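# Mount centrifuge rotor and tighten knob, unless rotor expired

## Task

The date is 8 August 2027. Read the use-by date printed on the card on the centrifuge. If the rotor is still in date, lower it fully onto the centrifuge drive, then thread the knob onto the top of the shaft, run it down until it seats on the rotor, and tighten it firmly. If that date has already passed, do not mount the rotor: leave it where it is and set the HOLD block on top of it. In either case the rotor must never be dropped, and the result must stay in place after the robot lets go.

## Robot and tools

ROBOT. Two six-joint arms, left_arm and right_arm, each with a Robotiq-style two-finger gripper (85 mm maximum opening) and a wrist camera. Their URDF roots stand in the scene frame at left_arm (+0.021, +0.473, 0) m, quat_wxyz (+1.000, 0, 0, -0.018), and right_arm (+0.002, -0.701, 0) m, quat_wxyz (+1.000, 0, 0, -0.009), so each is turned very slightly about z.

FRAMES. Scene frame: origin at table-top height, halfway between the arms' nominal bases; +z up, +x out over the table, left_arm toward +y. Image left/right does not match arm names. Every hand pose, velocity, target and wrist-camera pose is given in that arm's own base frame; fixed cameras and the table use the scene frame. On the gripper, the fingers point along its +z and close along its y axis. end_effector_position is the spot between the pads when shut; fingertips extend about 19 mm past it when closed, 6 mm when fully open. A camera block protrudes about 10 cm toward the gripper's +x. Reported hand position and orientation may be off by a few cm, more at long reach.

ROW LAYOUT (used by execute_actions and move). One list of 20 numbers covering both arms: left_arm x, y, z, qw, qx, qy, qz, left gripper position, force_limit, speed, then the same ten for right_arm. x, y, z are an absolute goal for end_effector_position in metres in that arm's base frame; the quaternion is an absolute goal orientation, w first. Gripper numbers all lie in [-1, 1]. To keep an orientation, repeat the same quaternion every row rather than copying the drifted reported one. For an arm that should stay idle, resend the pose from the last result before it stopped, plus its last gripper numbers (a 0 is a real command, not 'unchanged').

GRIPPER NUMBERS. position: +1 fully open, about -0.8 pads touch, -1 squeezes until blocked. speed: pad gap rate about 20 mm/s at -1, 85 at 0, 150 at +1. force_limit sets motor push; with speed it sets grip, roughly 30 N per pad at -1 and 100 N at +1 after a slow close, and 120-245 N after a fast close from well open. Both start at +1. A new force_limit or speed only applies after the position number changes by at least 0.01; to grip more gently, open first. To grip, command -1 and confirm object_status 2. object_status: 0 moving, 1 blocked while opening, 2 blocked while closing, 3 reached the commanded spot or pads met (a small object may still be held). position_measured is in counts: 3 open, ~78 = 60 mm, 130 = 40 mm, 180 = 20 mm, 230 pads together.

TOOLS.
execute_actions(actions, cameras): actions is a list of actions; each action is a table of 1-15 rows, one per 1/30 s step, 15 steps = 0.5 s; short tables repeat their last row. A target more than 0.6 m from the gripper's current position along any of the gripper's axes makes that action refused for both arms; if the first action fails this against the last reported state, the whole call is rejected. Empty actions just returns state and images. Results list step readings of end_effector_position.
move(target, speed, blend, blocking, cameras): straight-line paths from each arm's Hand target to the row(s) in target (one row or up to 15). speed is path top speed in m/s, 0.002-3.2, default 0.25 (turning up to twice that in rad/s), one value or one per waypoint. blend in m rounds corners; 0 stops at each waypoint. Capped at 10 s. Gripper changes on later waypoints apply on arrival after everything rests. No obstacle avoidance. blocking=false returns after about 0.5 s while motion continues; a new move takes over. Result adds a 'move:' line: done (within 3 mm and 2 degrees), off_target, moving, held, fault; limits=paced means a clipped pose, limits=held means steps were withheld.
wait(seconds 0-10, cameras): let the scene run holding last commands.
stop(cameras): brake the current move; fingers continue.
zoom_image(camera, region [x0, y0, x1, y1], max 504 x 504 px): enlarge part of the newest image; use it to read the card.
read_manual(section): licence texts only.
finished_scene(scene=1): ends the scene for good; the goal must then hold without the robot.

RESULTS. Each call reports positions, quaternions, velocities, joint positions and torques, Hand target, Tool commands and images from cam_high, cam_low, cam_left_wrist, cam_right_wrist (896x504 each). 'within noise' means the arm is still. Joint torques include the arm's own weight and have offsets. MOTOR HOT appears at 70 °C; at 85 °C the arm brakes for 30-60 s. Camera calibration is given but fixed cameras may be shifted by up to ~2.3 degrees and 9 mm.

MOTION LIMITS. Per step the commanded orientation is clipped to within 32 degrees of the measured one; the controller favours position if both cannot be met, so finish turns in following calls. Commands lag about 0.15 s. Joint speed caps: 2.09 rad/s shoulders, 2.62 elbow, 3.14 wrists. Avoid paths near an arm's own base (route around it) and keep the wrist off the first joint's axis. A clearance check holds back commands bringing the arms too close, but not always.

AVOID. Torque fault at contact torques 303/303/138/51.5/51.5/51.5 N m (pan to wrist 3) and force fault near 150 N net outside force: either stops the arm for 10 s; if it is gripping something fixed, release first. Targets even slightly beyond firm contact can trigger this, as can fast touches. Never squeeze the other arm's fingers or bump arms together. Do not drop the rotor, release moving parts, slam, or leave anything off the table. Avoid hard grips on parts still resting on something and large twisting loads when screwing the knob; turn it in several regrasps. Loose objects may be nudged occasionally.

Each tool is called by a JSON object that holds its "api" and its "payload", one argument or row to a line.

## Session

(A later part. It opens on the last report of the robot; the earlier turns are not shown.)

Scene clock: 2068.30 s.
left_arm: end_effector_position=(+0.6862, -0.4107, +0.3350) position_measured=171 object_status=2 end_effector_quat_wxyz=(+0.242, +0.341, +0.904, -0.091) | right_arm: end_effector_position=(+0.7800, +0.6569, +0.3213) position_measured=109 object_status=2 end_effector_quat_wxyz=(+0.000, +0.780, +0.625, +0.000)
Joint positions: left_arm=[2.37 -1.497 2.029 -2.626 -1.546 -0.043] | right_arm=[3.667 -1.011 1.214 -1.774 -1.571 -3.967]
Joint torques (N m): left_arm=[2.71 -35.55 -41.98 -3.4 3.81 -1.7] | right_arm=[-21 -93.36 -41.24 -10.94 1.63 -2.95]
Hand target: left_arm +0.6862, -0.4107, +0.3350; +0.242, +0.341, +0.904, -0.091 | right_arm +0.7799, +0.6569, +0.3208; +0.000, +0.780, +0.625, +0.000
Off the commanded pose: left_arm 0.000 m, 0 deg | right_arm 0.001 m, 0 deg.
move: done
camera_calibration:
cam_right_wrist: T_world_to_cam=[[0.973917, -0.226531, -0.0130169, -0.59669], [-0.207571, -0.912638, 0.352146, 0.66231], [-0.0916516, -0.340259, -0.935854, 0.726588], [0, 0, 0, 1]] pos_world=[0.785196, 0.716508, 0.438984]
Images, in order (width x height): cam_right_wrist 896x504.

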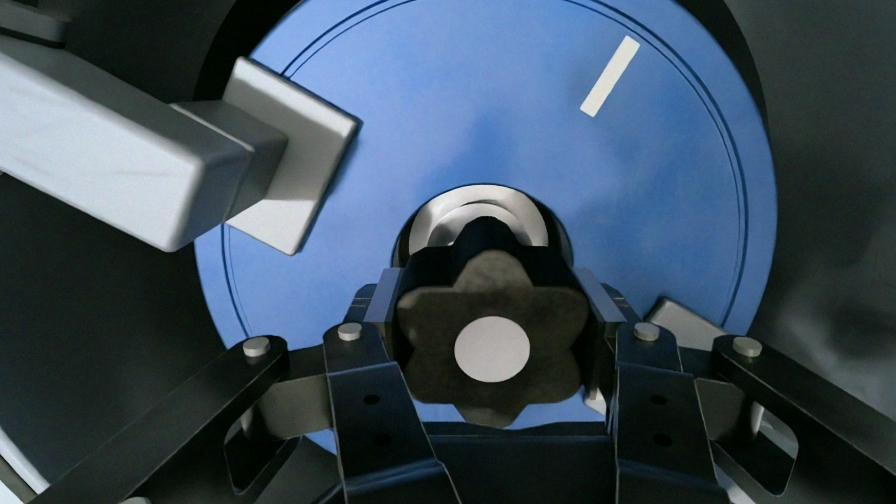

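{"api": "move", "payload": {
  "target": [
    [0.6862,-0.4107,0.335,0.2421,0.3412,0.9039,-0.0914,-1,-0.5,-1, 0.7799,0.6569,0.3210,0,-0.93169,0.36325,0,-1,-0.7,-1]
  ],
  "speed": 0.3,
  "cameras": ["cam_right_wrist"]
}}

{"api": "zoom_image", "payload": {
  "camera": "cam_right_wrist",
  "region": [440, 300, 545, 400]
}}

Scene clock: 2078.20 s.
left_arm: end_effector_position=(+0.6862, -0.4107, +0.3350) position_measured=171 object_status=2 end_effector_quat_wxyz=(+0.242, +0.341, +0.904, -0.091) | right_arm: end_effector_position=(+0.7799, +0.6569, +0.3211) position_measured=109 object_status=2 end_effector_quat_wxyz=(+0.000, +0.932, -0.363, +0.000)
Joint positions: left_arm=[2.37 -1.497 2.029 -2.626 -1.546 -0.043] | right_arm=[3.667 -1.011 1.214 -1.774 -1.571 -1.873]
Joint torques (N m): left_arm=[0.07 -40.21 -44.53 -2.71 -0.01 -2.08] | right_arm=[24.96 -89.95 -60.02 -2.61 -1.22 3.07]
Hand target: left_arm +0.6862, -0.4107, +0.3350; +0.242, +0.341, +0.904, -0.091 | right_arm +0.7799, +0.6569, +0.3210; +0.000, +0.932, -0.363, +0.000
Off the commanded pose: left_arm 0.000 m, 0 deg | right_arm 0.000 m, 0 deg.
move: done
camera_calibration:
cam_right_wrist: T_world_to_cam=[[-0.682918, -0.730372, -0.0134102, 1.02653], [-0.686783, 0.635689, 0.352459, 0.0189037], [-0.248902, 0.249911, -0.935731, 0.461223], [0, 0, 0, 1]] pos_world=[0.828814, 0.622464, 0.438684]
Images, in order (width x height): cam_right_wrist 896x504.

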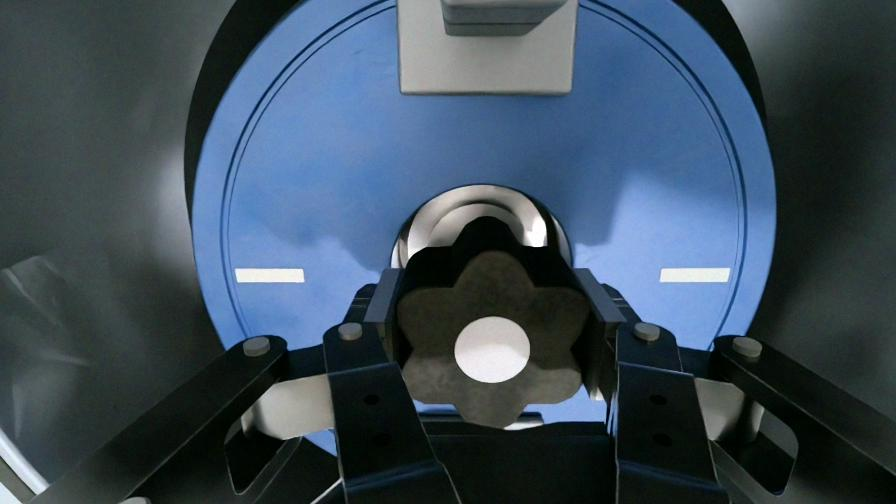

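Scaled by 4.800 from the camera's 896x504 image, which has a finer 1280x720 frame.

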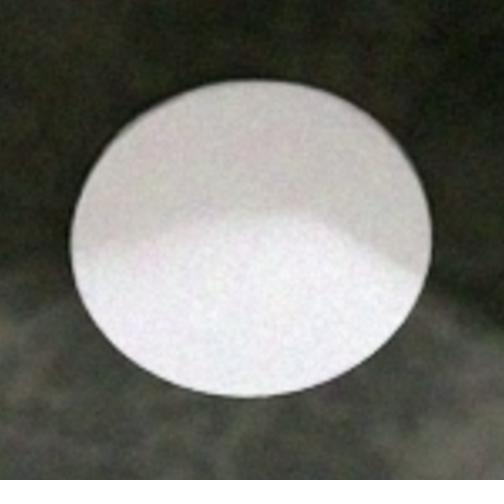

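{"api": "move", "payload": {
  "target": [
    [0.6862,-0.4107,0.335,0.2421,0.3412,0.9039,-0.0914,-1,-0.5,-1, 0.7799,0.6569,0.3211,0,-0.15126,0.98849,0,-1,-0.7,-1]
  ],
  "speed": 0.3,
  "cameras": ["cam_right_wrist"]
}}

{"api": "zoom_image", "payload": {
  "camera": "cam_right_wrist",
  "region": [440, 300, 545, 400]
}}

Scene clock: 2092.00 s.
left_arm: end_effector_position=(+0.6862, -0.4107, +0.3350) position_measured=171 object_status=2 end_effector_quat_wxyz=(+0.242, +0.341, +0.904, -0.091) | right_arm: end_effector_position=(+0.7799, +0.6568, +0.3212) position_measured=109 object_status=2 end_effector_quat_wxyz=(+0.000, -0.151, +0.988, +0.000)
Joint positions: left_arm=[2.37 -1.497 2.029 -2.626 -1.546 -0.043] | right_arm=[3.667 -1.011 1.214 -1.774 -1.571 0.221]
Joint torques (N m): left_arm=[-1.31 -46.52 -50.34 -2.53 0.38 -1.84] | right_arm=[12.54 -118.55 -72.23 -0.64 -4.67 3.11]
Hand target: left_arm +0.6862, -0.4107, +0.3350; +0.242, +0.341, +0.904, -0.091 | right_arm +0.7799, +0.6569, +0.3211; +0.000, -0.151, +0.988, +0.000
Off the commanded pose: left_arm 0.000 m, 0 deg | right_arm 0.000 m, 0 deg.
move: done
camera_calibration:
cam_right_wrist: T_world_to_cam=[[-0.290989, 0.956633, -0.0133615, -0.387205], [0.893916, 0.276835, 0.352527, -0.978244], [0.340938, 0.0906374, -0.935706, 0.10591], [0, 0, 0, 1]] pos_world=[0.725688, 0.631626, 0.438784]
Images, in order (width x height): cam_right_wrist 896x504.

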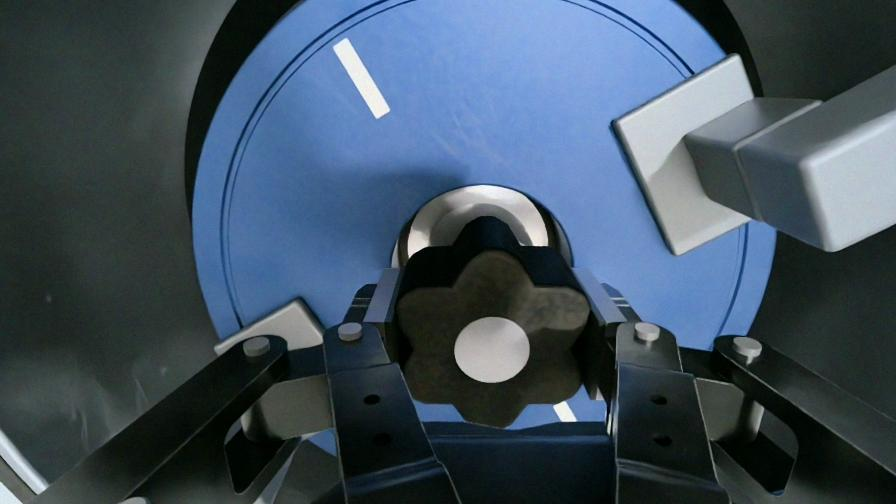

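Scaled by 4.800 from the camera's 896x504 image, which has a finer 1280x720 frame.

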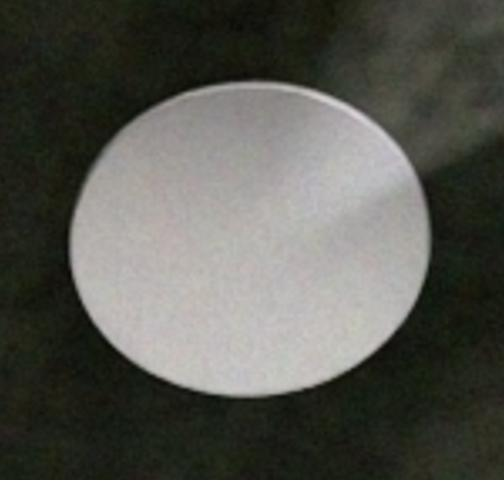

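{"api": "zoom_image", "payload": {
  "camera": "cam_right_wrist",
  "region": [400, 178, 560, 268]
}}

Scaled by 3.150 from the camera's 896x504 image, which has a finer 1280x720 frame.

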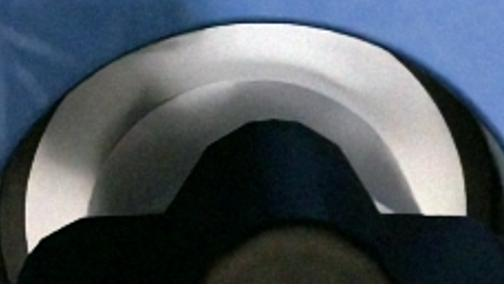

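{"api": "move", "payload": {
  "target": [
    [0.6862,-0.4107,0.335,0.2421,0.3412,0.9039,-0.0914,-1,-0.5,-1, 0.7799,0.6569,0.3235,0,-0.15126,0.98849,0,-1,-0.7,-1]
  ],
  "speed": 0.006,
  "cameras": ["cam_right_wrist"]
}}

{"api": "zoom_image", "payload": {
  "camera": "cam_right_wrist",
  "region": [440, 300, 545, 400]
}}

Scene clock: 2136.40 s.
left_arm: end_effector_position=(+0.6862, -0.4107, +0.3350) position_measured=171 object_status=2 end_effector_quat_wxyz=(+0.242, +0.341, +0.904, -0.091) | right_arm: end_effector_position=(+0.7799, +0.6569, +0.3234) position_measured=109 object_status=2 end_effector_quat_wxyz=(+0.000, -0.151, +0.988, +0.000)
Joint positions: left_arm=[2.37 -1.497 2.029 -2.626 -1.546 -0.043] | right_arm=[3.667 -1.011 1.211 -1.77 -1.571 0.221]
Joint torques (N m): left_arm=[0.8 -51.26 -52.05 -3.33 0.05 -1.43] | right_arm=[10.83 -177.9 -87.03 -2.34 -0.1 2.44]
Hand target: left_arm +0.6862, -0.4107, +0.3350; +0.242, +0.341, +0.904, -0.091 | right_arm +0.7799, +0.6569, +0.3235; +0.000, -0.151, +0.988, +0.000
Off the commanded pose: left_arm 0.000 m, 0 deg | right_arm 0.000 m, 0 deg.
move: done
camera_calibration:
cam_right_wrist: T_world_to_cam=[[-0.290802, 0.956691, -0.0132593, -0.387516], [0.894011, 0.276634, 0.352447, -0.978899], [0.340851, 0.0906381, -0.935738, 0.108164], [0, 0, 0, 1]] pos_world=[0.725588, 0.631726, 0.441084]
Images, in order (width x height): cam_right_wrist 896x504.

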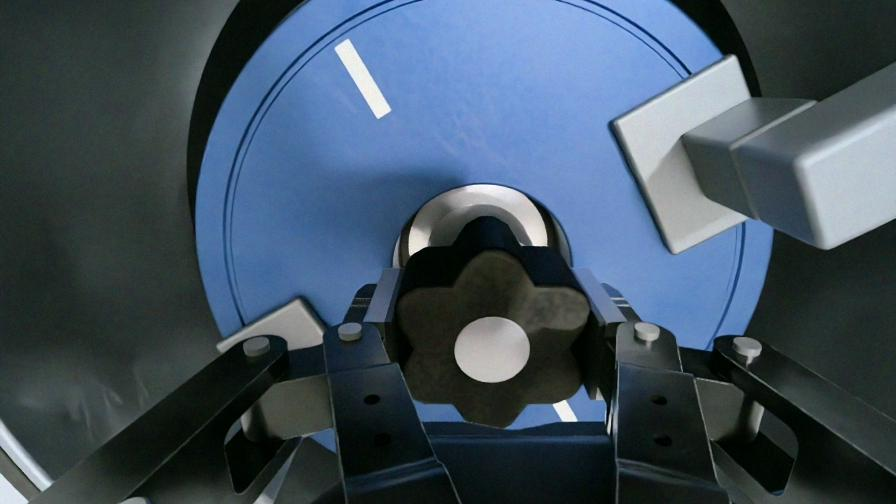

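Scaled by 4.800 from the camera's 896x504 image, which has a finer 1280x720 frame.

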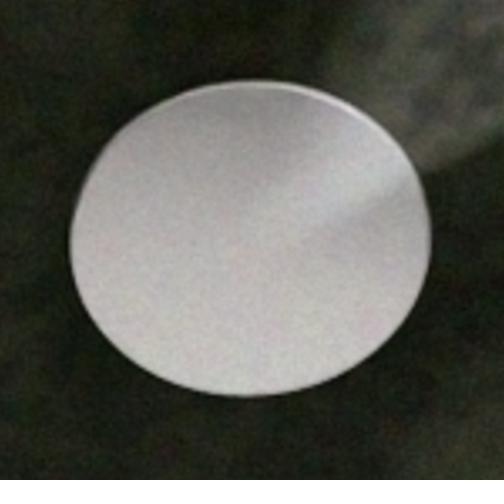

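{"api": "move", "payload": {
  "target": [
    [0.6862,-0.4107,0.335,0.2421,0.3412,0.9039,-0.0914,-1,-0.5,-1, 0.7799,0.6569,0.3211,0,-0.15126,0.98849,0,-1,-0.7,-1],
    [0.6862,-0.4107,0.335,0.2421,0.3412,0.9039,-0.0914,-1,-0.5,-1, 0.7799,0.6569,0.3209,0,0.78043,0.62524,0,-1,-0.7,-1]
  ],
  "speed": [0.01,0.3],
  "blend": [0,0],
  "cameras": ["cam_right_wrist"]
}}

{"api": "zoom_image", "payload": {
  "camera": "cam_right_wrist",
  "region": [440, 300, 545, 400]
}}

Scene clock: 2174.33 s.
left_arm: end_effector_position=(+0.6862, -0.4107, +0.3350) position_measured=171 object_status=2 end_effector_quat_wxyz=(+0.242, +0.341, +0.904, -0.091) | right_arm: end_effector_position=(+0.7799, +0.6569, +0.3209) position_measured=109 object_status=2 end_effector_quat_wxyz=(+0.000, +0.780, +0.625, +0.000)
Joint positions: left_arm=[2.37 -1.497 2.029 -2.626 -1.546 -0.043] | right_arm=[3.667 -1.01 1.214 -1.774 -1.571 2.315]
Joint torques (N m): left_arm=[3.22 -59.62 -56.27 -3.65 0.76 -1.1] | right_arm=[18.88 -127.83 -83.64 -6.14 -3 2.55]
Hand target: left_arm +0.6862, -0.4107, +0.3350; +0.242, +0.341, +0.904, -0.091 | right_arm +0.7799, +0.6569, +0.3209; +0.000, +0.780, +0.625, +0.000
Off the commanded pose: left_arm 0.000 m, 0 deg | right_arm 0.000 m, 0 deg.
move: done
camera_calibration:
cam_right_wrist: T_world_to_cam=[[0.973965, -0.22631, -0.0132353, -0.596821], [-0.207258, -0.912584, 0.35247, 0.661969], [-0.0918459, -0.340551, -0.935729, 0.726393], [0, 0, 0, 1]] pos_world=[0.785197, 0.716409, 0.438484]
Images, in order (width x height): cam_right_wrist 896x504.

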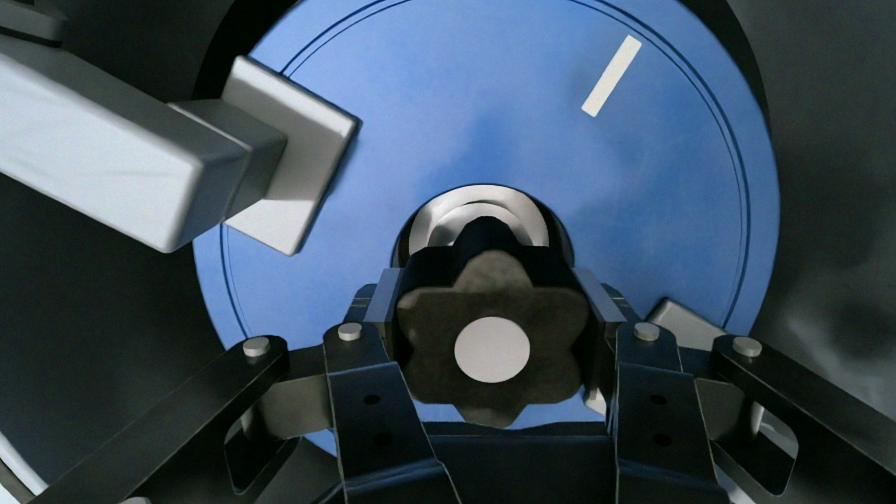

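Scaled by 4.800 from the camera's 896x504 image, which has a finer 1280x720 frame.

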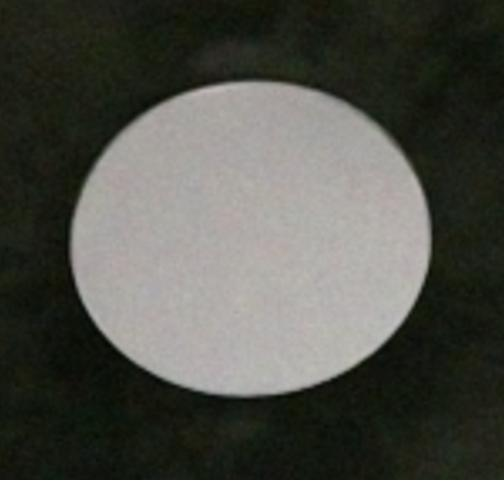

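{"api": "move", "payload": {
  "target": [
    [0.6862,-0.4107,0.335,0.2421,0.3412,0.9039,-0.0914,-1,-0.5,-1, 0.7799,0.6569,0.3209,0,0.93169,-0.36325,0,-1,-0.7,-1]
  ],
  "speed": 0.3,
  "cameras": ["cam_right_wrist"]
}}

{"api": "zoom_image", "payload": {
  "camera": "cam_right_wrist",
  "region": [440, 300, 545, 400]
}}

Scene clock: 2182.37 s.
left_arm: end_effector_position=(+0.6862, -0.4107, +0.3350) position_measured=171 object_status=2 end_effector_quat_wxyz=(+0.242, +0.341, +0.904, -0.091) | right_arm: end_effector_position=(+0.7799, +0.6569, +0.3209) position_measured=109 object_status=2 end_effector_quat_wxyz=(+0.000, +0.932, -0.363, +0.000)
Joint positions: left_arm=[2.37 -1.497 2.029 -2.626 -1.546 -0.043] | right_arm=[3.667 -1.01 1.214 -1.774 -1.571 4.41]
Joint torques (N m): left_arm=[1.26 -58.14 -59.46 -3.01 0.18 -1.26] | right_arm=[20.58 -175.88 -111.73 -5.25 -2.92 2.99]
Hand target: left_arm +0.6862, -0.4107, +0.3350; +0.242, +0.341, +0.904, -0.091 | right_arm +0.7799, +0.6569, +0.3209; +0.000, +0.932, -0.363, +0.000
Off the commanded pose: left_arm 0.000 m, 0 deg | right_arm 0.000 m, 0 deg.
move: done
camera_calibration:
cam_right_wrist: T_world_to_cam=[[-0.682968, -0.730326, -0.0133852, 1.02659], [-0.686733, 0.635743, 0.352461, 0.0189325], [-0.248901, 0.249911, -0.935731, 0.461154], [0, 0, 0, 1]] pos_world=[0.828915, 0.622465, 0.438584]
Images, in order (width x height): cam_right_wrist 896x504.

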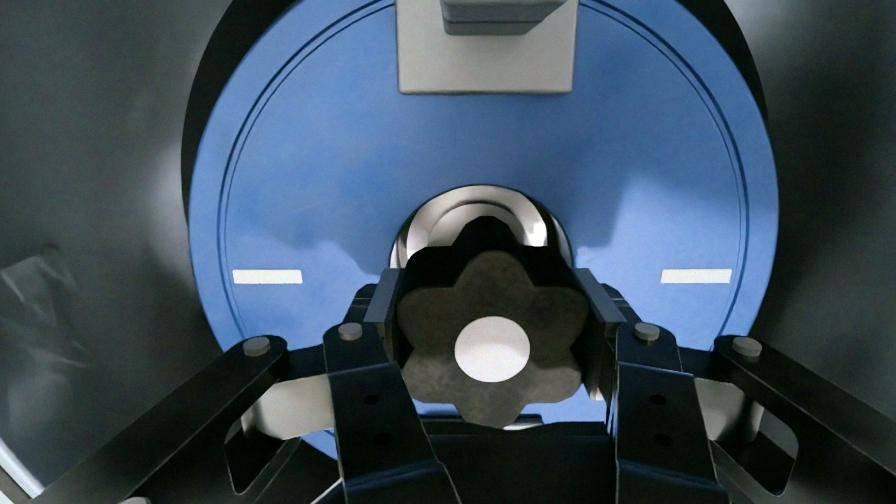

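Scaled by 4.800 from the camera's 896x504 image, which has a finer 1280x720 frame.

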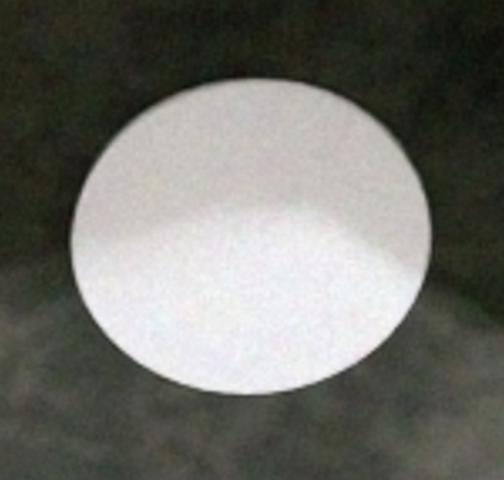

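{"api": "move", "payload": {
  "target": [
    [0.6862,-0.4107,0.335,0.2421,0.3412,0.9039,-0.0914,-1,-0.5,-1, 0.7799,0.6569,0.3200,0,0.93169,-0.36325,0,-1,-0.7,-1]
  ],
  "speed": 0.006,
  "cameras": ["cam_right_wrist"]
}}

{"api": "zoom_image", "payload": {
  "camera": "cam_right_wrist",
  "region": [440, 300, 545, 400]
}}

Scene clock: 2187.60 s.
left_arm: end_effector_position=(+0.6862, -0.4107, +0.3350) position_measured=171 object_status=2 end_effector_quat_wxyz=(+0.242, +0.341, +0.904, -0.091) | right_arm: end_effector_position=(+0.7799, +0.6569, +0.3202) position_measured=109 object_status=2 end_effector_quat_wxyz=(+0.000, +0.932, -0.363, +0.000)
Joint positions: left_arm=[2.37 -1.497 2.029 -2.626 -1.546 -0.043] | right_arm=[3.667 -1.01 1.215 -1.776 -1.571 4.41]
Joint torques (N m): left_arm=[0.7 -59.45 -60.93 -3.66 0.55 -1.61] | right_arm=[20.99 -138.13 -67.48 -12.66 -0.89 2.83]
Hand target: left_arm +0.6862, -0.4107, +0.3350; +0.242, +0.341, +0.904, -0.091 | right_arm +0.7799, +0.6569, +0.3200; +0.000, +0.932, -0.363, +0.000
Off the commanded pose: left_arm 0.000 m, 0 deg | right_arm 0.000 m, 0 deg.
move: done
camera_calibration:
cam_right_wrist: T_world_to_cam=[[-0.683116, -0.730184, -0.0135338, 1.02662], [-0.686657, 0.635863, 0.352393, 0.0190014], [-0.248707, 0.250019, -0.935754, 0.460255], [0, 0, 0, 1]] pos_world=[0.828815, 0.622465, 0.437884]
Images, in order (width x height): cam_right_wrist 896x504.

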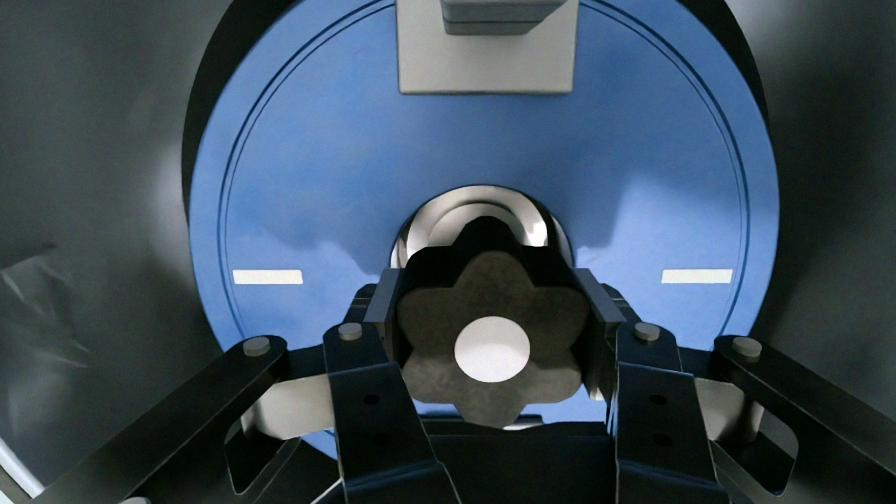

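Scaled by 4.800 from the camera's 896x504 image, which has a finer 1280x720 frame.

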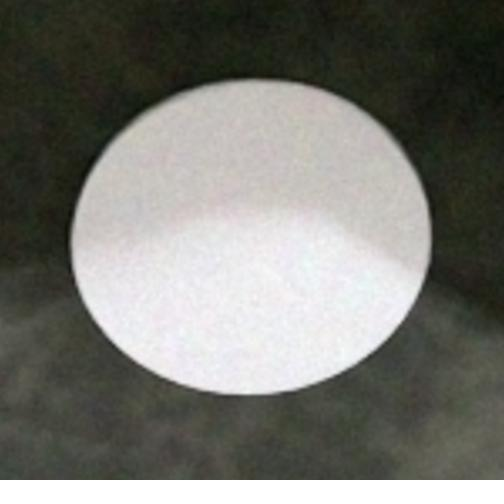

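{"api": "move", "payload": {
  "target": [
    [0.6862,-0.4107,0.335,0.2421,0.3412,0.9039,-0.0914,-1,-0.5,-1, 0.7799,0.6569,0.3192,0,0.32062,-0.94721,0,-1,-0.7,-1]
  ],
  "speed": 0.3,
  "cameras": ["cam_right_wrist"]
}}

{"api": "zoom_image", "payload": {
  "camera": "cam_right_wrist",
  "region": [440, 300, 545, 400]
}}

Scene clock: 2202.97 s.
left_arm: end_effector_position=(+0.6862, -0.4107, +0.3350) position_measured=171 object_status=2 end_effector_quat_wxyz=(+0.242, +0.341, +0.904, -0.091) | right_arm: end_effector_position=(+0.7799, +0.6568, +0.3191) position_measured=109 object_status=2 end_effector_quat_wxyz=(+0.000, -0.321, +0.947, +0.000)
Joint positions: left_arm=[2.37 -1.497 2.029 -2.626 -1.546 -0.043] | right_arm=[3.667 -1.01 1.216 -1.777 -1.571 6.155]
Joint torques (N m): left_arm=[1.33 -56.57 -61.71 -3.62 0.13 -1.18] | right_arm=[18.55 -127.5 -82.88 -8.46 -3.26 2.25]
Hand target: left_arm +0.6862, -0.4107, +0.3350; +0.242, +0.341, +0.904, -0.091 | right_arm +0.7799, +0.6569, +0.3192; +0.000, -0.321, +0.947, +0.000
Off the commanded pose: left_arm 0.000 m, 0 deg | right_arm 0.000 m, 0 deg.
move: done
camera_calibration:
cam_right_wrist: T_world_to_cam=[[-0.600645, 0.799405, -0.0133168, -0.0424769], [0.745344, 0.565897, 0.352453, -1.05152], [0.289289, 0.201774, -0.935735, 0.0713215], [0, 0, 0, 1]] pos_world=[0.737599, 0.614617, 0.436784]
Images, in order (width x height): cam_right_wrist 896x504.

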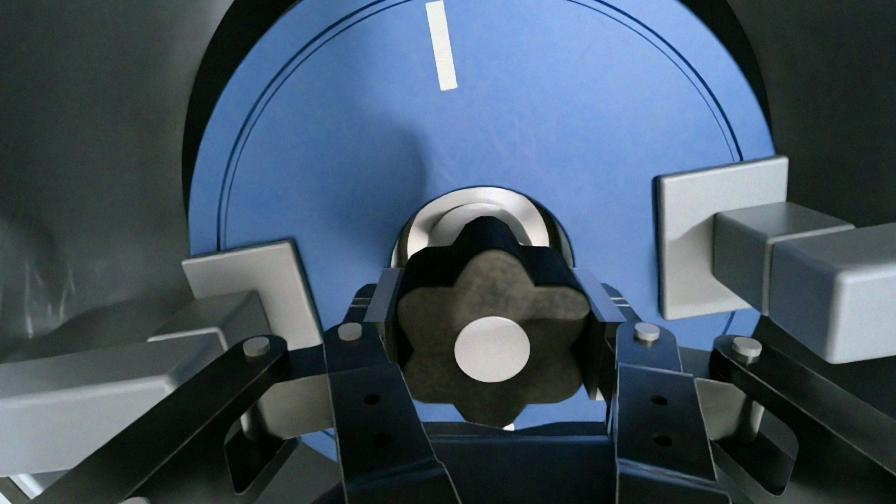

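Scaled by 4.800 from the camera's 896x504 image, which has a finer 1280x720 frame.

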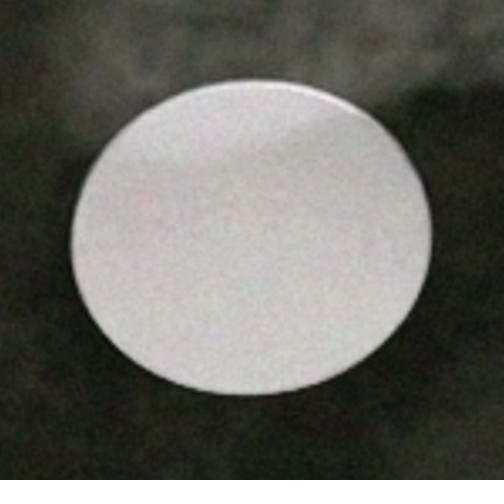

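{"api": "move", "payload": {
  "target": [
    [0.6862,-0.4107,0.335,0.2421,0.3412,0.9039,-0.0914,-1,-0.5,-1, 0.7799,0.6569,0.3191,0,0.32062,-0.94721,0,0.6,-0.7,-0.5]
  ],
  "speed": 0.05,
  "cameras": ["cam_right_wrist"]
}}

{"api": "zoom_image", "payload": {
  "camera": "cam_right_wrist",
  "region": [440, 300, 545, 400]
}}

Scene clock: 2218.10 s.
left_arm: end_effector_position=(+0.6862, -0.4107, +0.3350) position_measured=171 object_status=2 end_effector_quat_wxyz=(+0.242, +0.341, +0.904, -0.091) | right_arm: end_effector_position=(+0.7799, +0.6569, +0.3191) position_measured=53 object_status=0 end_effector_quat_wxyz=(+0.000, -0.321, +0.947, +0.000)
Joint positions: left_arm=[2.37 -1.497 2.029 -2.626 -1.546 -0.043] | right_arm=[3.667 -1.01 1.216 -1.777 -1.571 6.155]
Joint torques (N m): left_arm=[0.93 -58.5 -62.06 -3.64 -0.03 -0.9] | right_arm=[20.34 -137.61 -61.63 -10.93 2 2.63]
Hand target: left_arm +0.6862, -0.4107, +0.3350; +0.242, +0.341, +0.904, -0.091 | right_arm +0.7799, +0.6569, +0.3191; +0.000, -0.321, +0.947, +0.000
Off the commanded pose: left_arm 0.000 m, 0 deg | right_arm 0.000 m, 0 deg.
move: done
camera_calibration:
cam_right_wrist: T_world_to_cam=[[-0.600517, 0.7995, -0.013344, -0.0427571], [0.745444, 0.565797, 0.352402, -1.05149], [0.289296, 0.201676, -0.935754, 0.0713929], [0, 0, 0, 1]] pos_world=[0.737499, 0.614717, 0.436784]
Images, in order (width x height): cam_right_wrist 896x504.

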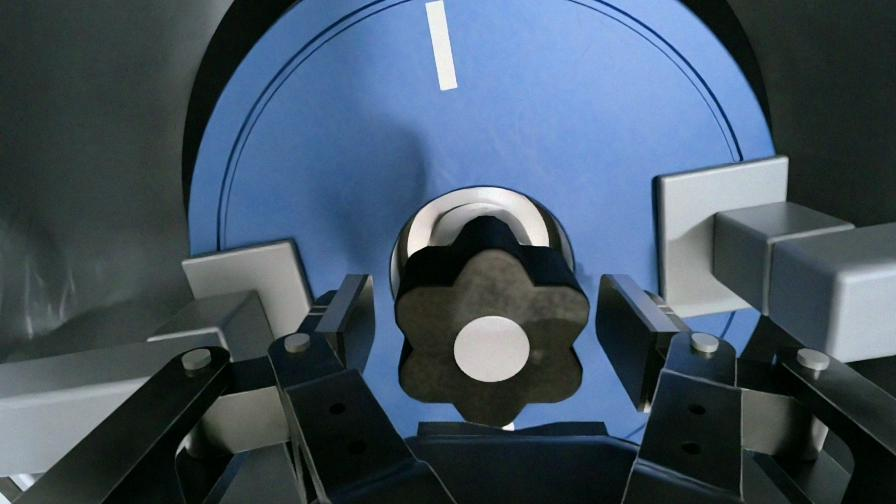

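Scaled by 4.800 from the camera's 896x504 image, which has a finer 1280x720 frame.

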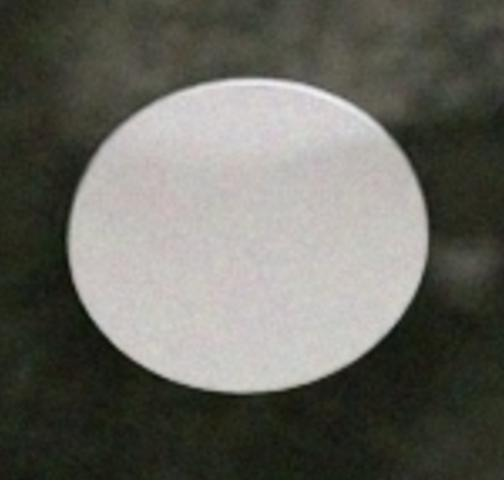

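{"api": "move", "payload": {
  "target": [
    [0.6862,-0.4107,0.335,0.2421,0.3412,0.9039,-0.0914,-1,-0.5,-1, 0.7799,0.6569,0.3191,0,0.99572,-0.09237,0,0.6,-0.7,-0.5],
    [0.6862,-0.4107,0.335,0.2421,0.3412,0.9039,-0.0914,-1,-0.5,-1, 0.7799,0.6569,0.3191,0,0.48938,0.87207,0,0.6,-0.7,-0.5],
    [0.6862,-0.4107,0.335,0.2421,0.3412,0.9039,-0.0914,-1,-0.5,-1, 0.7799,0.6569,0.3191,0,-0.59763,0.80178,0,0.6,-0.7,-0.5],
    [0.6862,-0.4107,0.335,0.2421,0.3412,0.9039,-0.0914,-1,-0.5,-1, 0.7799,0.6569,0.3191,0,-0.97553,-0.21985,0,0.6,-0.7,-0.5],
    [0.6862,-0.4107,0.335,0.2421,0.3412,0.9039,-0.0914,-1,-0.5,-1, 0.7799,0.6569,0.3191,0,-0.19595,-0.98061,0,0.6,-0.7,-0.5]
  ],
  "speed": 1.0,
  "blend": [0.01,0.01,0.01,0.01,0],
  "cameras": ["cam_right_wrist"]
}}

{"api": "zoom_image", "payload": {
  "camera": "cam_right_wrist",
  "region": [440, 300, 545, 400]
}}

Scene clock: 2233.53 s.
left_arm: end_effector_position=(+0.6862, -0.4107, +0.3350) position_measured=171 object_status=2 end_effector_quat_wxyz=(+0.242, +0.341, +0.904, -0.091) | right_arm: end_effector_position=(+0.7799, +0.6569, +0.3191) position_measured=53 object_status=3 end_effector_quat_wxyz=(+0.000, +0.196, +0.981, +0.000)
Joint positions: left_arm=[2.37 -1.497 2.029 -2.626 -1.546 -0.043] | right_arm=[3.667 -1.01 1.216 -1.777 -1.571 -5.363]
Joint torques (N m): left_arm=[1.16 -52.66 -61.19 -3.88 -0.28 -1.81] | right_arm=[-20.51 -173.77 -70.28 -2.29 2.94 -3.27]
Hand target: left_arm +0.6862, -0.4107, +0.3350; +0.242, +0.341, +0.904, -0.091 | right_arm +0.7799, +0.6569, +0.3191; +0.000, +0.196, +0.981, +0.000
Off the commanded pose: left_arm 0.000 m, 0 deg | right_arm 0.000 m, 0 deg.
move: done
camera_calibration:
cam_right_wrist: T_world_to_cam=[[0.392357, 0.919716, -0.0133399, -0.896015], [0.86261, -0.362883, 0.352449, -0.532783], [0.319313, -0.149793, -0.935736, 0.278773], [0, 0, 0, 1]] pos_world=[0.722126, 0.6725, 0.436684]
Images, in order (width x height): cam_right_wrist 896x504.

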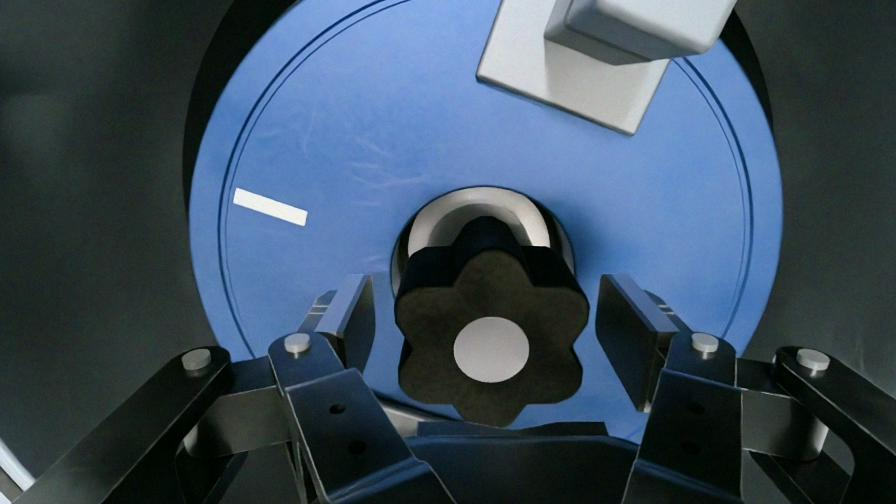

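Scaled by 4.800 from the camera's 896x504 image, which has a finer 1280x720 frame.

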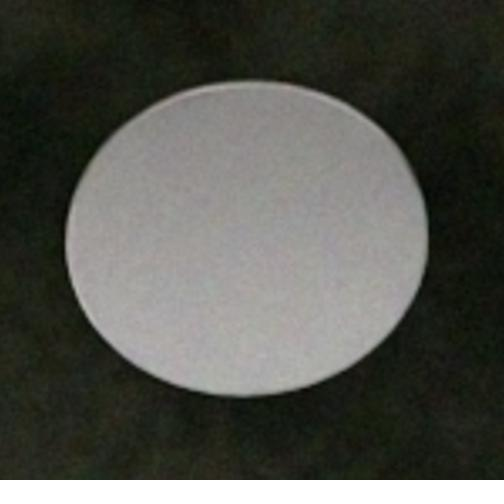

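{"api": "move", "payload": {
  "target": [
    [0.6862,-0.4107,0.335,0.2421,0.3412,0.9039,-0.0914,-1,-0.5,-1, 0.7799,0.6569,0.3191,0,-0.19595,-0.98061,0,-1,-0.5,-1]
  ],
  "speed": 0.05,
  "cameras": ["cam_right_wrist"]
}}

{"api": "zoom_image", "payload": {
  "camera": "cam_right_wrist",
  "region": [440, 300, 545, 400]
}}

Scene clock: 2245.33 s.
left_arm: end_effector_position=(+0.6862, -0.4107, +0.3350) position_measured=171 object_status=2 end_effector_quat_wxyz=(+0.242, +0.341, +0.904, -0.091) | right_arm: end_effector_position=(+0.7799, +0.6569, +0.3191) position_measured=109 object_status=0 end_effector_quat_wxyz=(+0.000, +0.196, +0.981, +0.000)
Joint positions: left_arm=[2.37 -1.497 2.029 -2.626 -1.546 -0.043] | right_arm=[3.667 -1.01 1.216 -1.777 -1.571 -5.364]
Joint torques (N m): left_arm=[1.14 -50.44 -62.75 -3.45 0.14 -1.84] | right_arm=[-20 -168.03 -78.57 -2.72 2.3 -2.71]
Hand target: left_arm +0.6862, -0.4107, +0.3350; +0.242, +0.341, +0.904, -0.091 | right_arm +0.7799, +0.6569, +0.3191; +0.000, +0.196, +0.981, +0.000
Off the commanded pose: left_arm 0.000 m, 0 deg | right_arm 0.000 m, 0 deg.
move: done
camera_calibration:
cam_right_wrist: T_world_to_cam=[[0.392203, 0.919783, -0.0132615, -0.895982], [0.862644, -0.362756, 0.352494, -0.532948], [0.319408, -0.149689, -0.93572, 0.278721], [0, 0, 0, 1]] pos_world=[0.722126, 0.6725, 0.436784]
Images, in order (width x height): cam_right_wrist 896x504.

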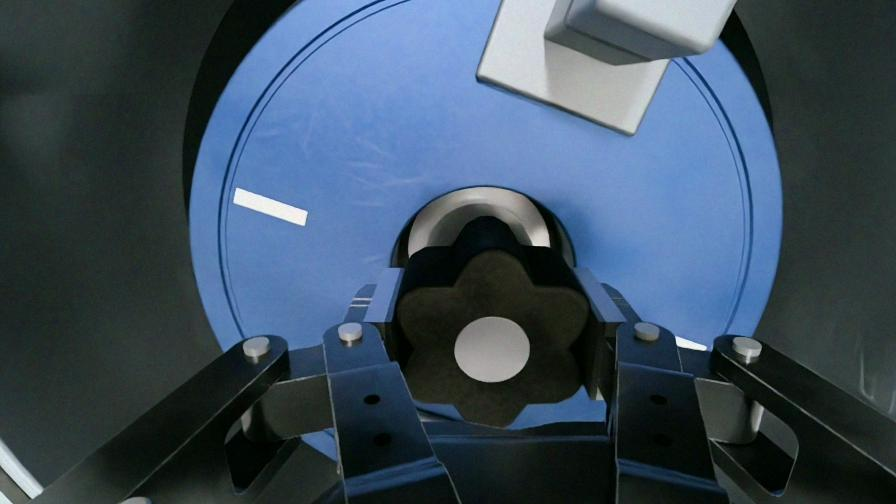

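Scaled by 4.800 from the camera's 896x504 image, which has a finer 1280x720 frame.

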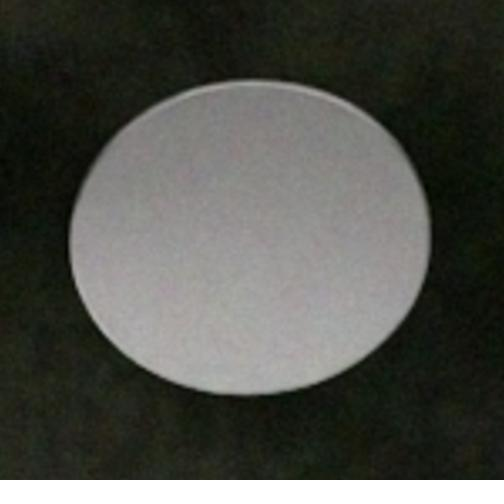

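{"api": "move", "payload": {
  "target": [
    [0.6862,-0.4107,0.335,0.2421,0.3412,0.9039,-0.0914,-1,-0.5,-1, 0.7799,0.6569,0.3181,0,-0.94721,-0.32061,0,-1,-0.5,-1]
  ],
  "speed": 0.35,
  "cameras": ["cam_right_wrist"]
}}

{"api": "zoom_image", "payload": {
  "camera": "cam_right_wrist",
  "region": [440, 300, 545, 400]
}}

Scene clock: 2253.97 s.
left_arm: end_effector_position=(+0.6862, -0.4107, +0.3350) position_measured=171 object_status=2 end_effector_quat_wxyz=(+0.242, +0.341, +0.904, -0.091) | right_arm: end_effector_position=(+0.7799, +0.6569, +0.3181) position_measured=109 object_status=2 end_effector_quat_wxyz=(+0.000, +0.947, +0.321, +0.000)
Joint positions: left_arm=[2.37 -1.497 2.029 -2.626 -1.546 -0.043] | right_arm=[3.667 -1.009 1.217 -1.779 -1.571 -3.27]
Joint torques (N m): left_arm=[2.63 -47.67 -61.23 -3.95 -0.04 -1.36] | right_arm=[20.06 -123.8 -81.47 -6.38 -3.02 2.88]
Hand target: left_arm +0.6862, -0.4107, +0.3350; +0.242, +0.341, +0.904, -0.091 | right_arm +0.7799, +0.6569, +0.3181; +0.000, +0.947, +0.321, +0.000
Off the commanded pose: left_arm 0.000 m, 0 deg | right_arm 0.000 m, 0 deg.
move: done
camera_calibration:
cam_right_wrist: T_world_to_cam=[[0.6006, -0.799439, -0.0132962, 0.0707933], [-0.74538, -0.565848, 0.352454, 0.854943], [-0.289289, -0.201773, -0.935735, 0.786624], [0, 0, 0, 1]] pos_world=[0.822301, 0.699083, 0.435684]
Images, in order (width x height): cam_right_wrist 896x504.

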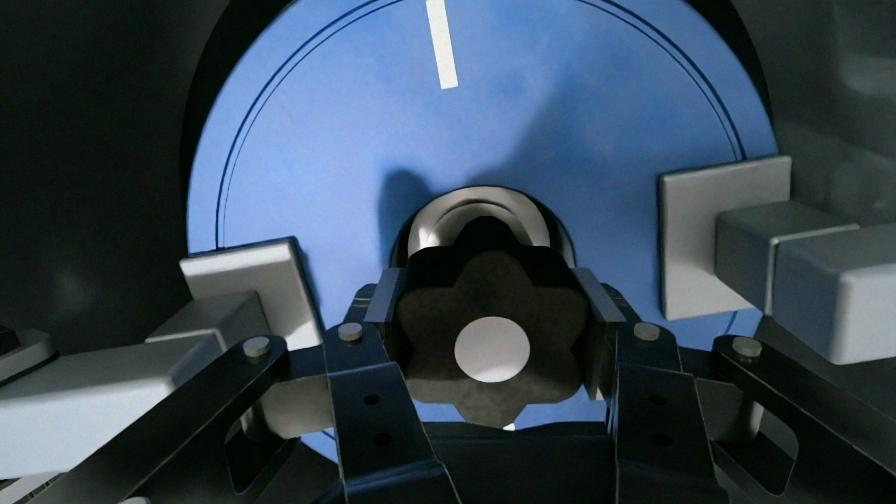

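Scaled by 4.800 from the camera's 896x504 image, which has a finer 1280x720 frame.

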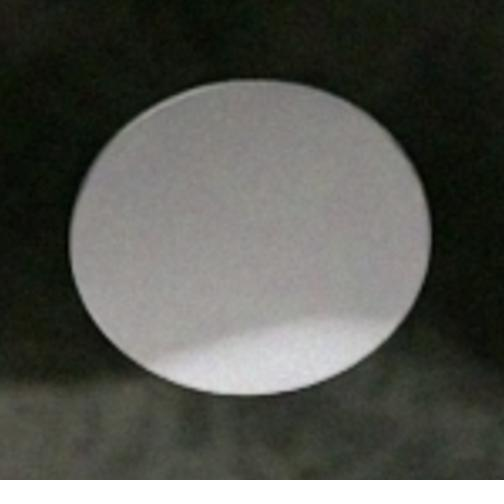

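{"api": "move", "payload": {
  "target": [
    [0.6862,-0.4107,0.335,0.2421,0.3412,0.9039,-0.0914,-1,-0.5,-1, 0.7799,0.6569,0.3171,0,-0.75126,0.66001,0,-1,-0.5,-1]
  ],
  "speed": 0.35,
  "cameras": ["cam_right_wrist"]
}}

{"api": "zoom_image", "payload": {
  "camera": "cam_right_wrist",
  "region": [440, 300, 545, 400]
}}

Scene clock: 2261.00 s.
left_arm: end_effector_position=(+0.6862, -0.4107, +0.3350) position_measured=171 object_status=2 end_effector_quat_wxyz=(+0.242, +0.341, +0.904, -0.091) | right_arm: end_effector_position=(+0.7799, +0.6569, +0.3171) position_measured=109 object_status=2 end_effector_quat_wxyz=(+0.000, +0.751, -0.660, +0.000)
Joint positions: left_arm=[2.37 -1.497 2.029 -2.626 -1.546 -0.043] | right_arm=[3.667 -1.009 1.219 -1.78 -1.571 -1.175]
Joint torques (N m): left_arm=[5.63 -48.02 -62.11 -4.05 0.03 -1.76] | right_arm=[20.55 -124.1 -80.7 -6.14 -2.91 2.14]
Hand target: left_arm +0.6862, -0.4107, +0.3350; +0.242, +0.341, +0.904, -0.091 | right_arm +0.7799, +0.6569, +0.3171; +0.000, +0.751, -0.660, +0.000
Off the commanded pose: left_arm 0.000 m, 0 deg | right_arm 0.000 m, 0 deg.
move: done
camera_calibration:
cam_right_wrist: T_world_to_cam=[[-0.992634, -0.120408, -0.0133759, 0.867368], [-0.11737, 0.928428, 0.352484, -0.616115], [-0.0300235, 0.351458, -0.935722, 0.220056], [0, 0, 0, 1]] pos_world=[0.795273, 0.599116, 0.434684]
Images, in order (width x height): cam_right_wrist 896x504.

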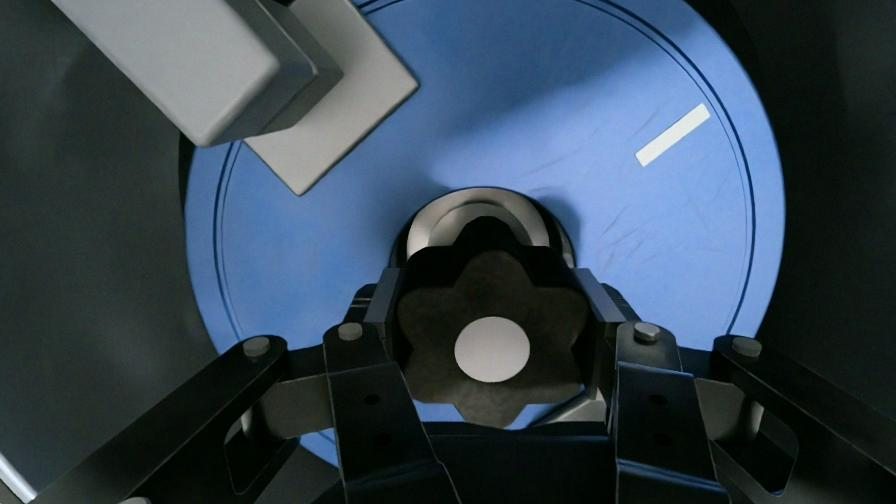

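Scaled by 4.800 from the camera's 896x504 image, which has a finer 1280x720 frame.

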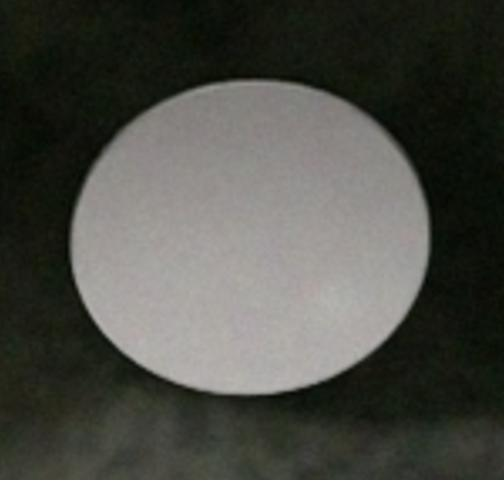

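{"api": "move", "payload": {
  "target": [
    [0.6862,-0.4107,0.335,0.2421,0.3412,0.9039,-0.0914,-1,-0.5,-1, 0.7799,0.6569,0.3161,0,0.19595,0.98061,0,-1,-0.5,-1]
  ],
  "speed": 0.35,
  "cameras": ["cam_right_wrist"]
}}

{"api": "zoom_image", "payload": {
  "camera": "cam_right_wrist",
  "region": [440, 300, 545, 400]
}}

Scene clock: 2269.00 s.
left_arm: end_effector_position=(+0.6862, -0.4107, +0.3350) position_measured=171 object_status=2 end_effector_quat_wxyz=(+0.242, +0.341, +0.904, -0.091) | right_arm: end_effector_position=(+0.7799, +0.6569, +0.3161) position_measured=109 object_status=2 end_effector_quat_wxyz=(+0.000, +0.196, +0.981, +0.000)
Joint positions: left_arm=[2.37 -1.497 2.029 -2.626 -1.546 -0.043] | right_arm=[3.667 -1.009 1.22 -1.782 -1.571 0.919]
Joint torques (N m): left_arm=[4.21 -45.42 -62.03 -4.73 -0.11 -1.73] | right_arm=[20.64 -123.88 -80.98 -5.09 -2.68 2.43]
Hand target: left_arm +0.6862, -0.4107, +0.3350; +0.242, +0.341, +0.904, -0.091 | right_arm +0.7799, +0.6569, +0.3161; +0.000, +0.196, +0.981, +0.000
Off the commanded pose: left_arm 0.000 m, 0 deg | right_arm 0.000 m, 0 deg.
move: done
camera_calibration:
cam_right_wrist: T_world_to_cam=[[0.392044, 0.91985, -0.0133244, -0.895926], [0.862717, -0.362587, 0.352492, -0.53202], [0.319408, -0.149687, -0.93572, 0.275819], [0, 0, 0, 1]] pos_world=[0.722126, 0.672501, 0.433684]
Images, in order (width x height): cam_right_wrist 896x504.

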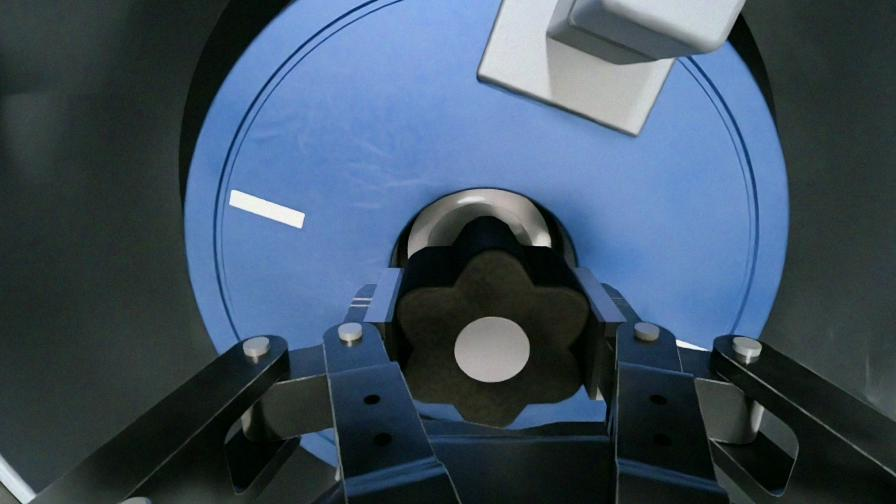

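Scaled by 4.800 from the camera's 896x504 image, which has a finer 1280x720 frame.

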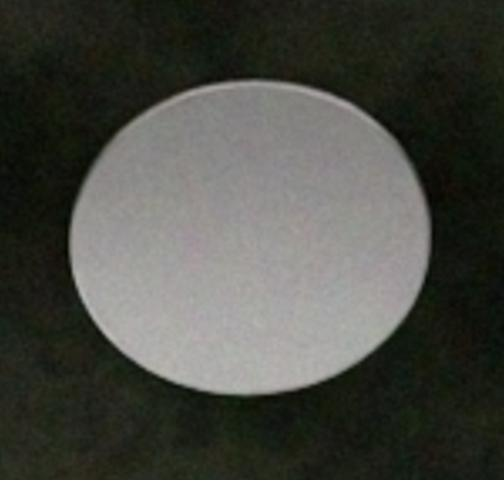

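{"api": "zoom_image", "payload": {
  "camera": "cam_right_wrist",
  "region": [400, 178, 560, 268]
}}

Scaled by 3.150 from the camera's 896x504 image, which has a finer 1280x720 frame.

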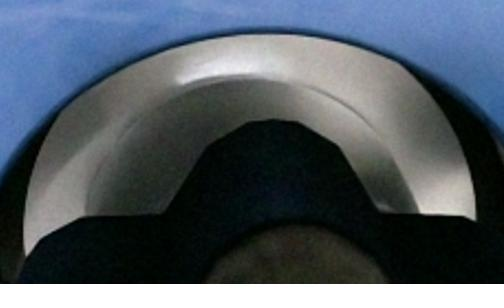

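{"api": "move", "payload": {
  "target": [
    [0.6862,-0.4107,0.335,0.2421,0.3412,0.9039,-0.0914,-1,-0.5,-1, 0.7799,0.6569,0.31527,0,0.87715,0.48022,0,-1,-0.5,-1]
  ],
  "speed": 0.35,
  "cameras": ["cam_right_wrist"]
}}

{"api": "zoom_image", "payload": {
  "camera": "cam_right_wrist",
  "region": [440, 300, 545, 400]
}}

Scene clock: 2281.37 s.
left_arm: end_effector_position=(+0.6862, -0.4107, +0.3350) position_measured=171 object_status=2 end_effector_quat_wxyz=(+0.242, +0.341, +0.904, -0.091) | right_arm: end_effector_position=(+0.7799, +0.6569, +0.3152) position_measured=109 object_status=2 end_effector_quat_wxyz=(+0.000, +0.877, +0.480, +0.000)
Joint positions: left_arm=[2.37 -1.497 2.029 -2.626 -1.546 -0.043] | right_arm=[3.667 -1.008 1.221 -1.783 -1.571 2.665]
Joint torques (N m): left_arm=[6.04 -43.23 -61.32 -4.35 0.2 -1.15] | right_arm=[19.67 -124.24 -81.45 -6.62 -2.76 2.33]
Hand target: left_arm +0.6862, -0.4107, +0.3350; +0.242, +0.341, +0.904, -0.091 | right_arm +0.7799, +0.6569, +0.3153; +0.000, +0.877, +0.480, +0.000
Off the commanded pose: left_arm 0.000 m, 0 deg | right_arm 0.000 m, 0 deg.
move: done
camera_calibration:
cam_right_wrist: T_world_to_cam=[[0.8378, -0.545815, -0.0133153, -0.280824], [-0.506891, -0.786652, 0.352476, 0.814966], [-0.202861, -0.288555, -0.935726, 0.773602], [0, 0, 0, 1]] pos_world=[0.805307, 0.711044, 0.432884]
Images, in order (width x height): cam_right_wrist 896x504.

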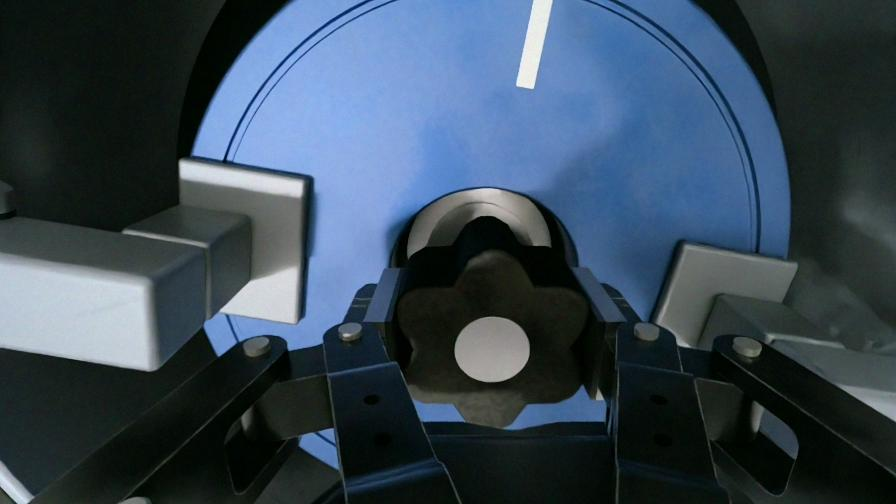

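Scaled by 4.800 from the camera's 896x504 image, which has a finer 1280x720 frame.

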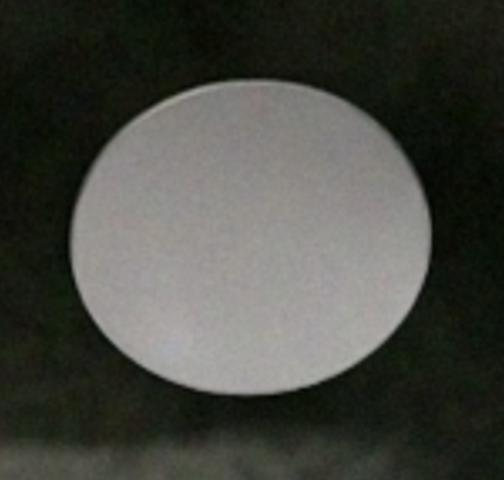

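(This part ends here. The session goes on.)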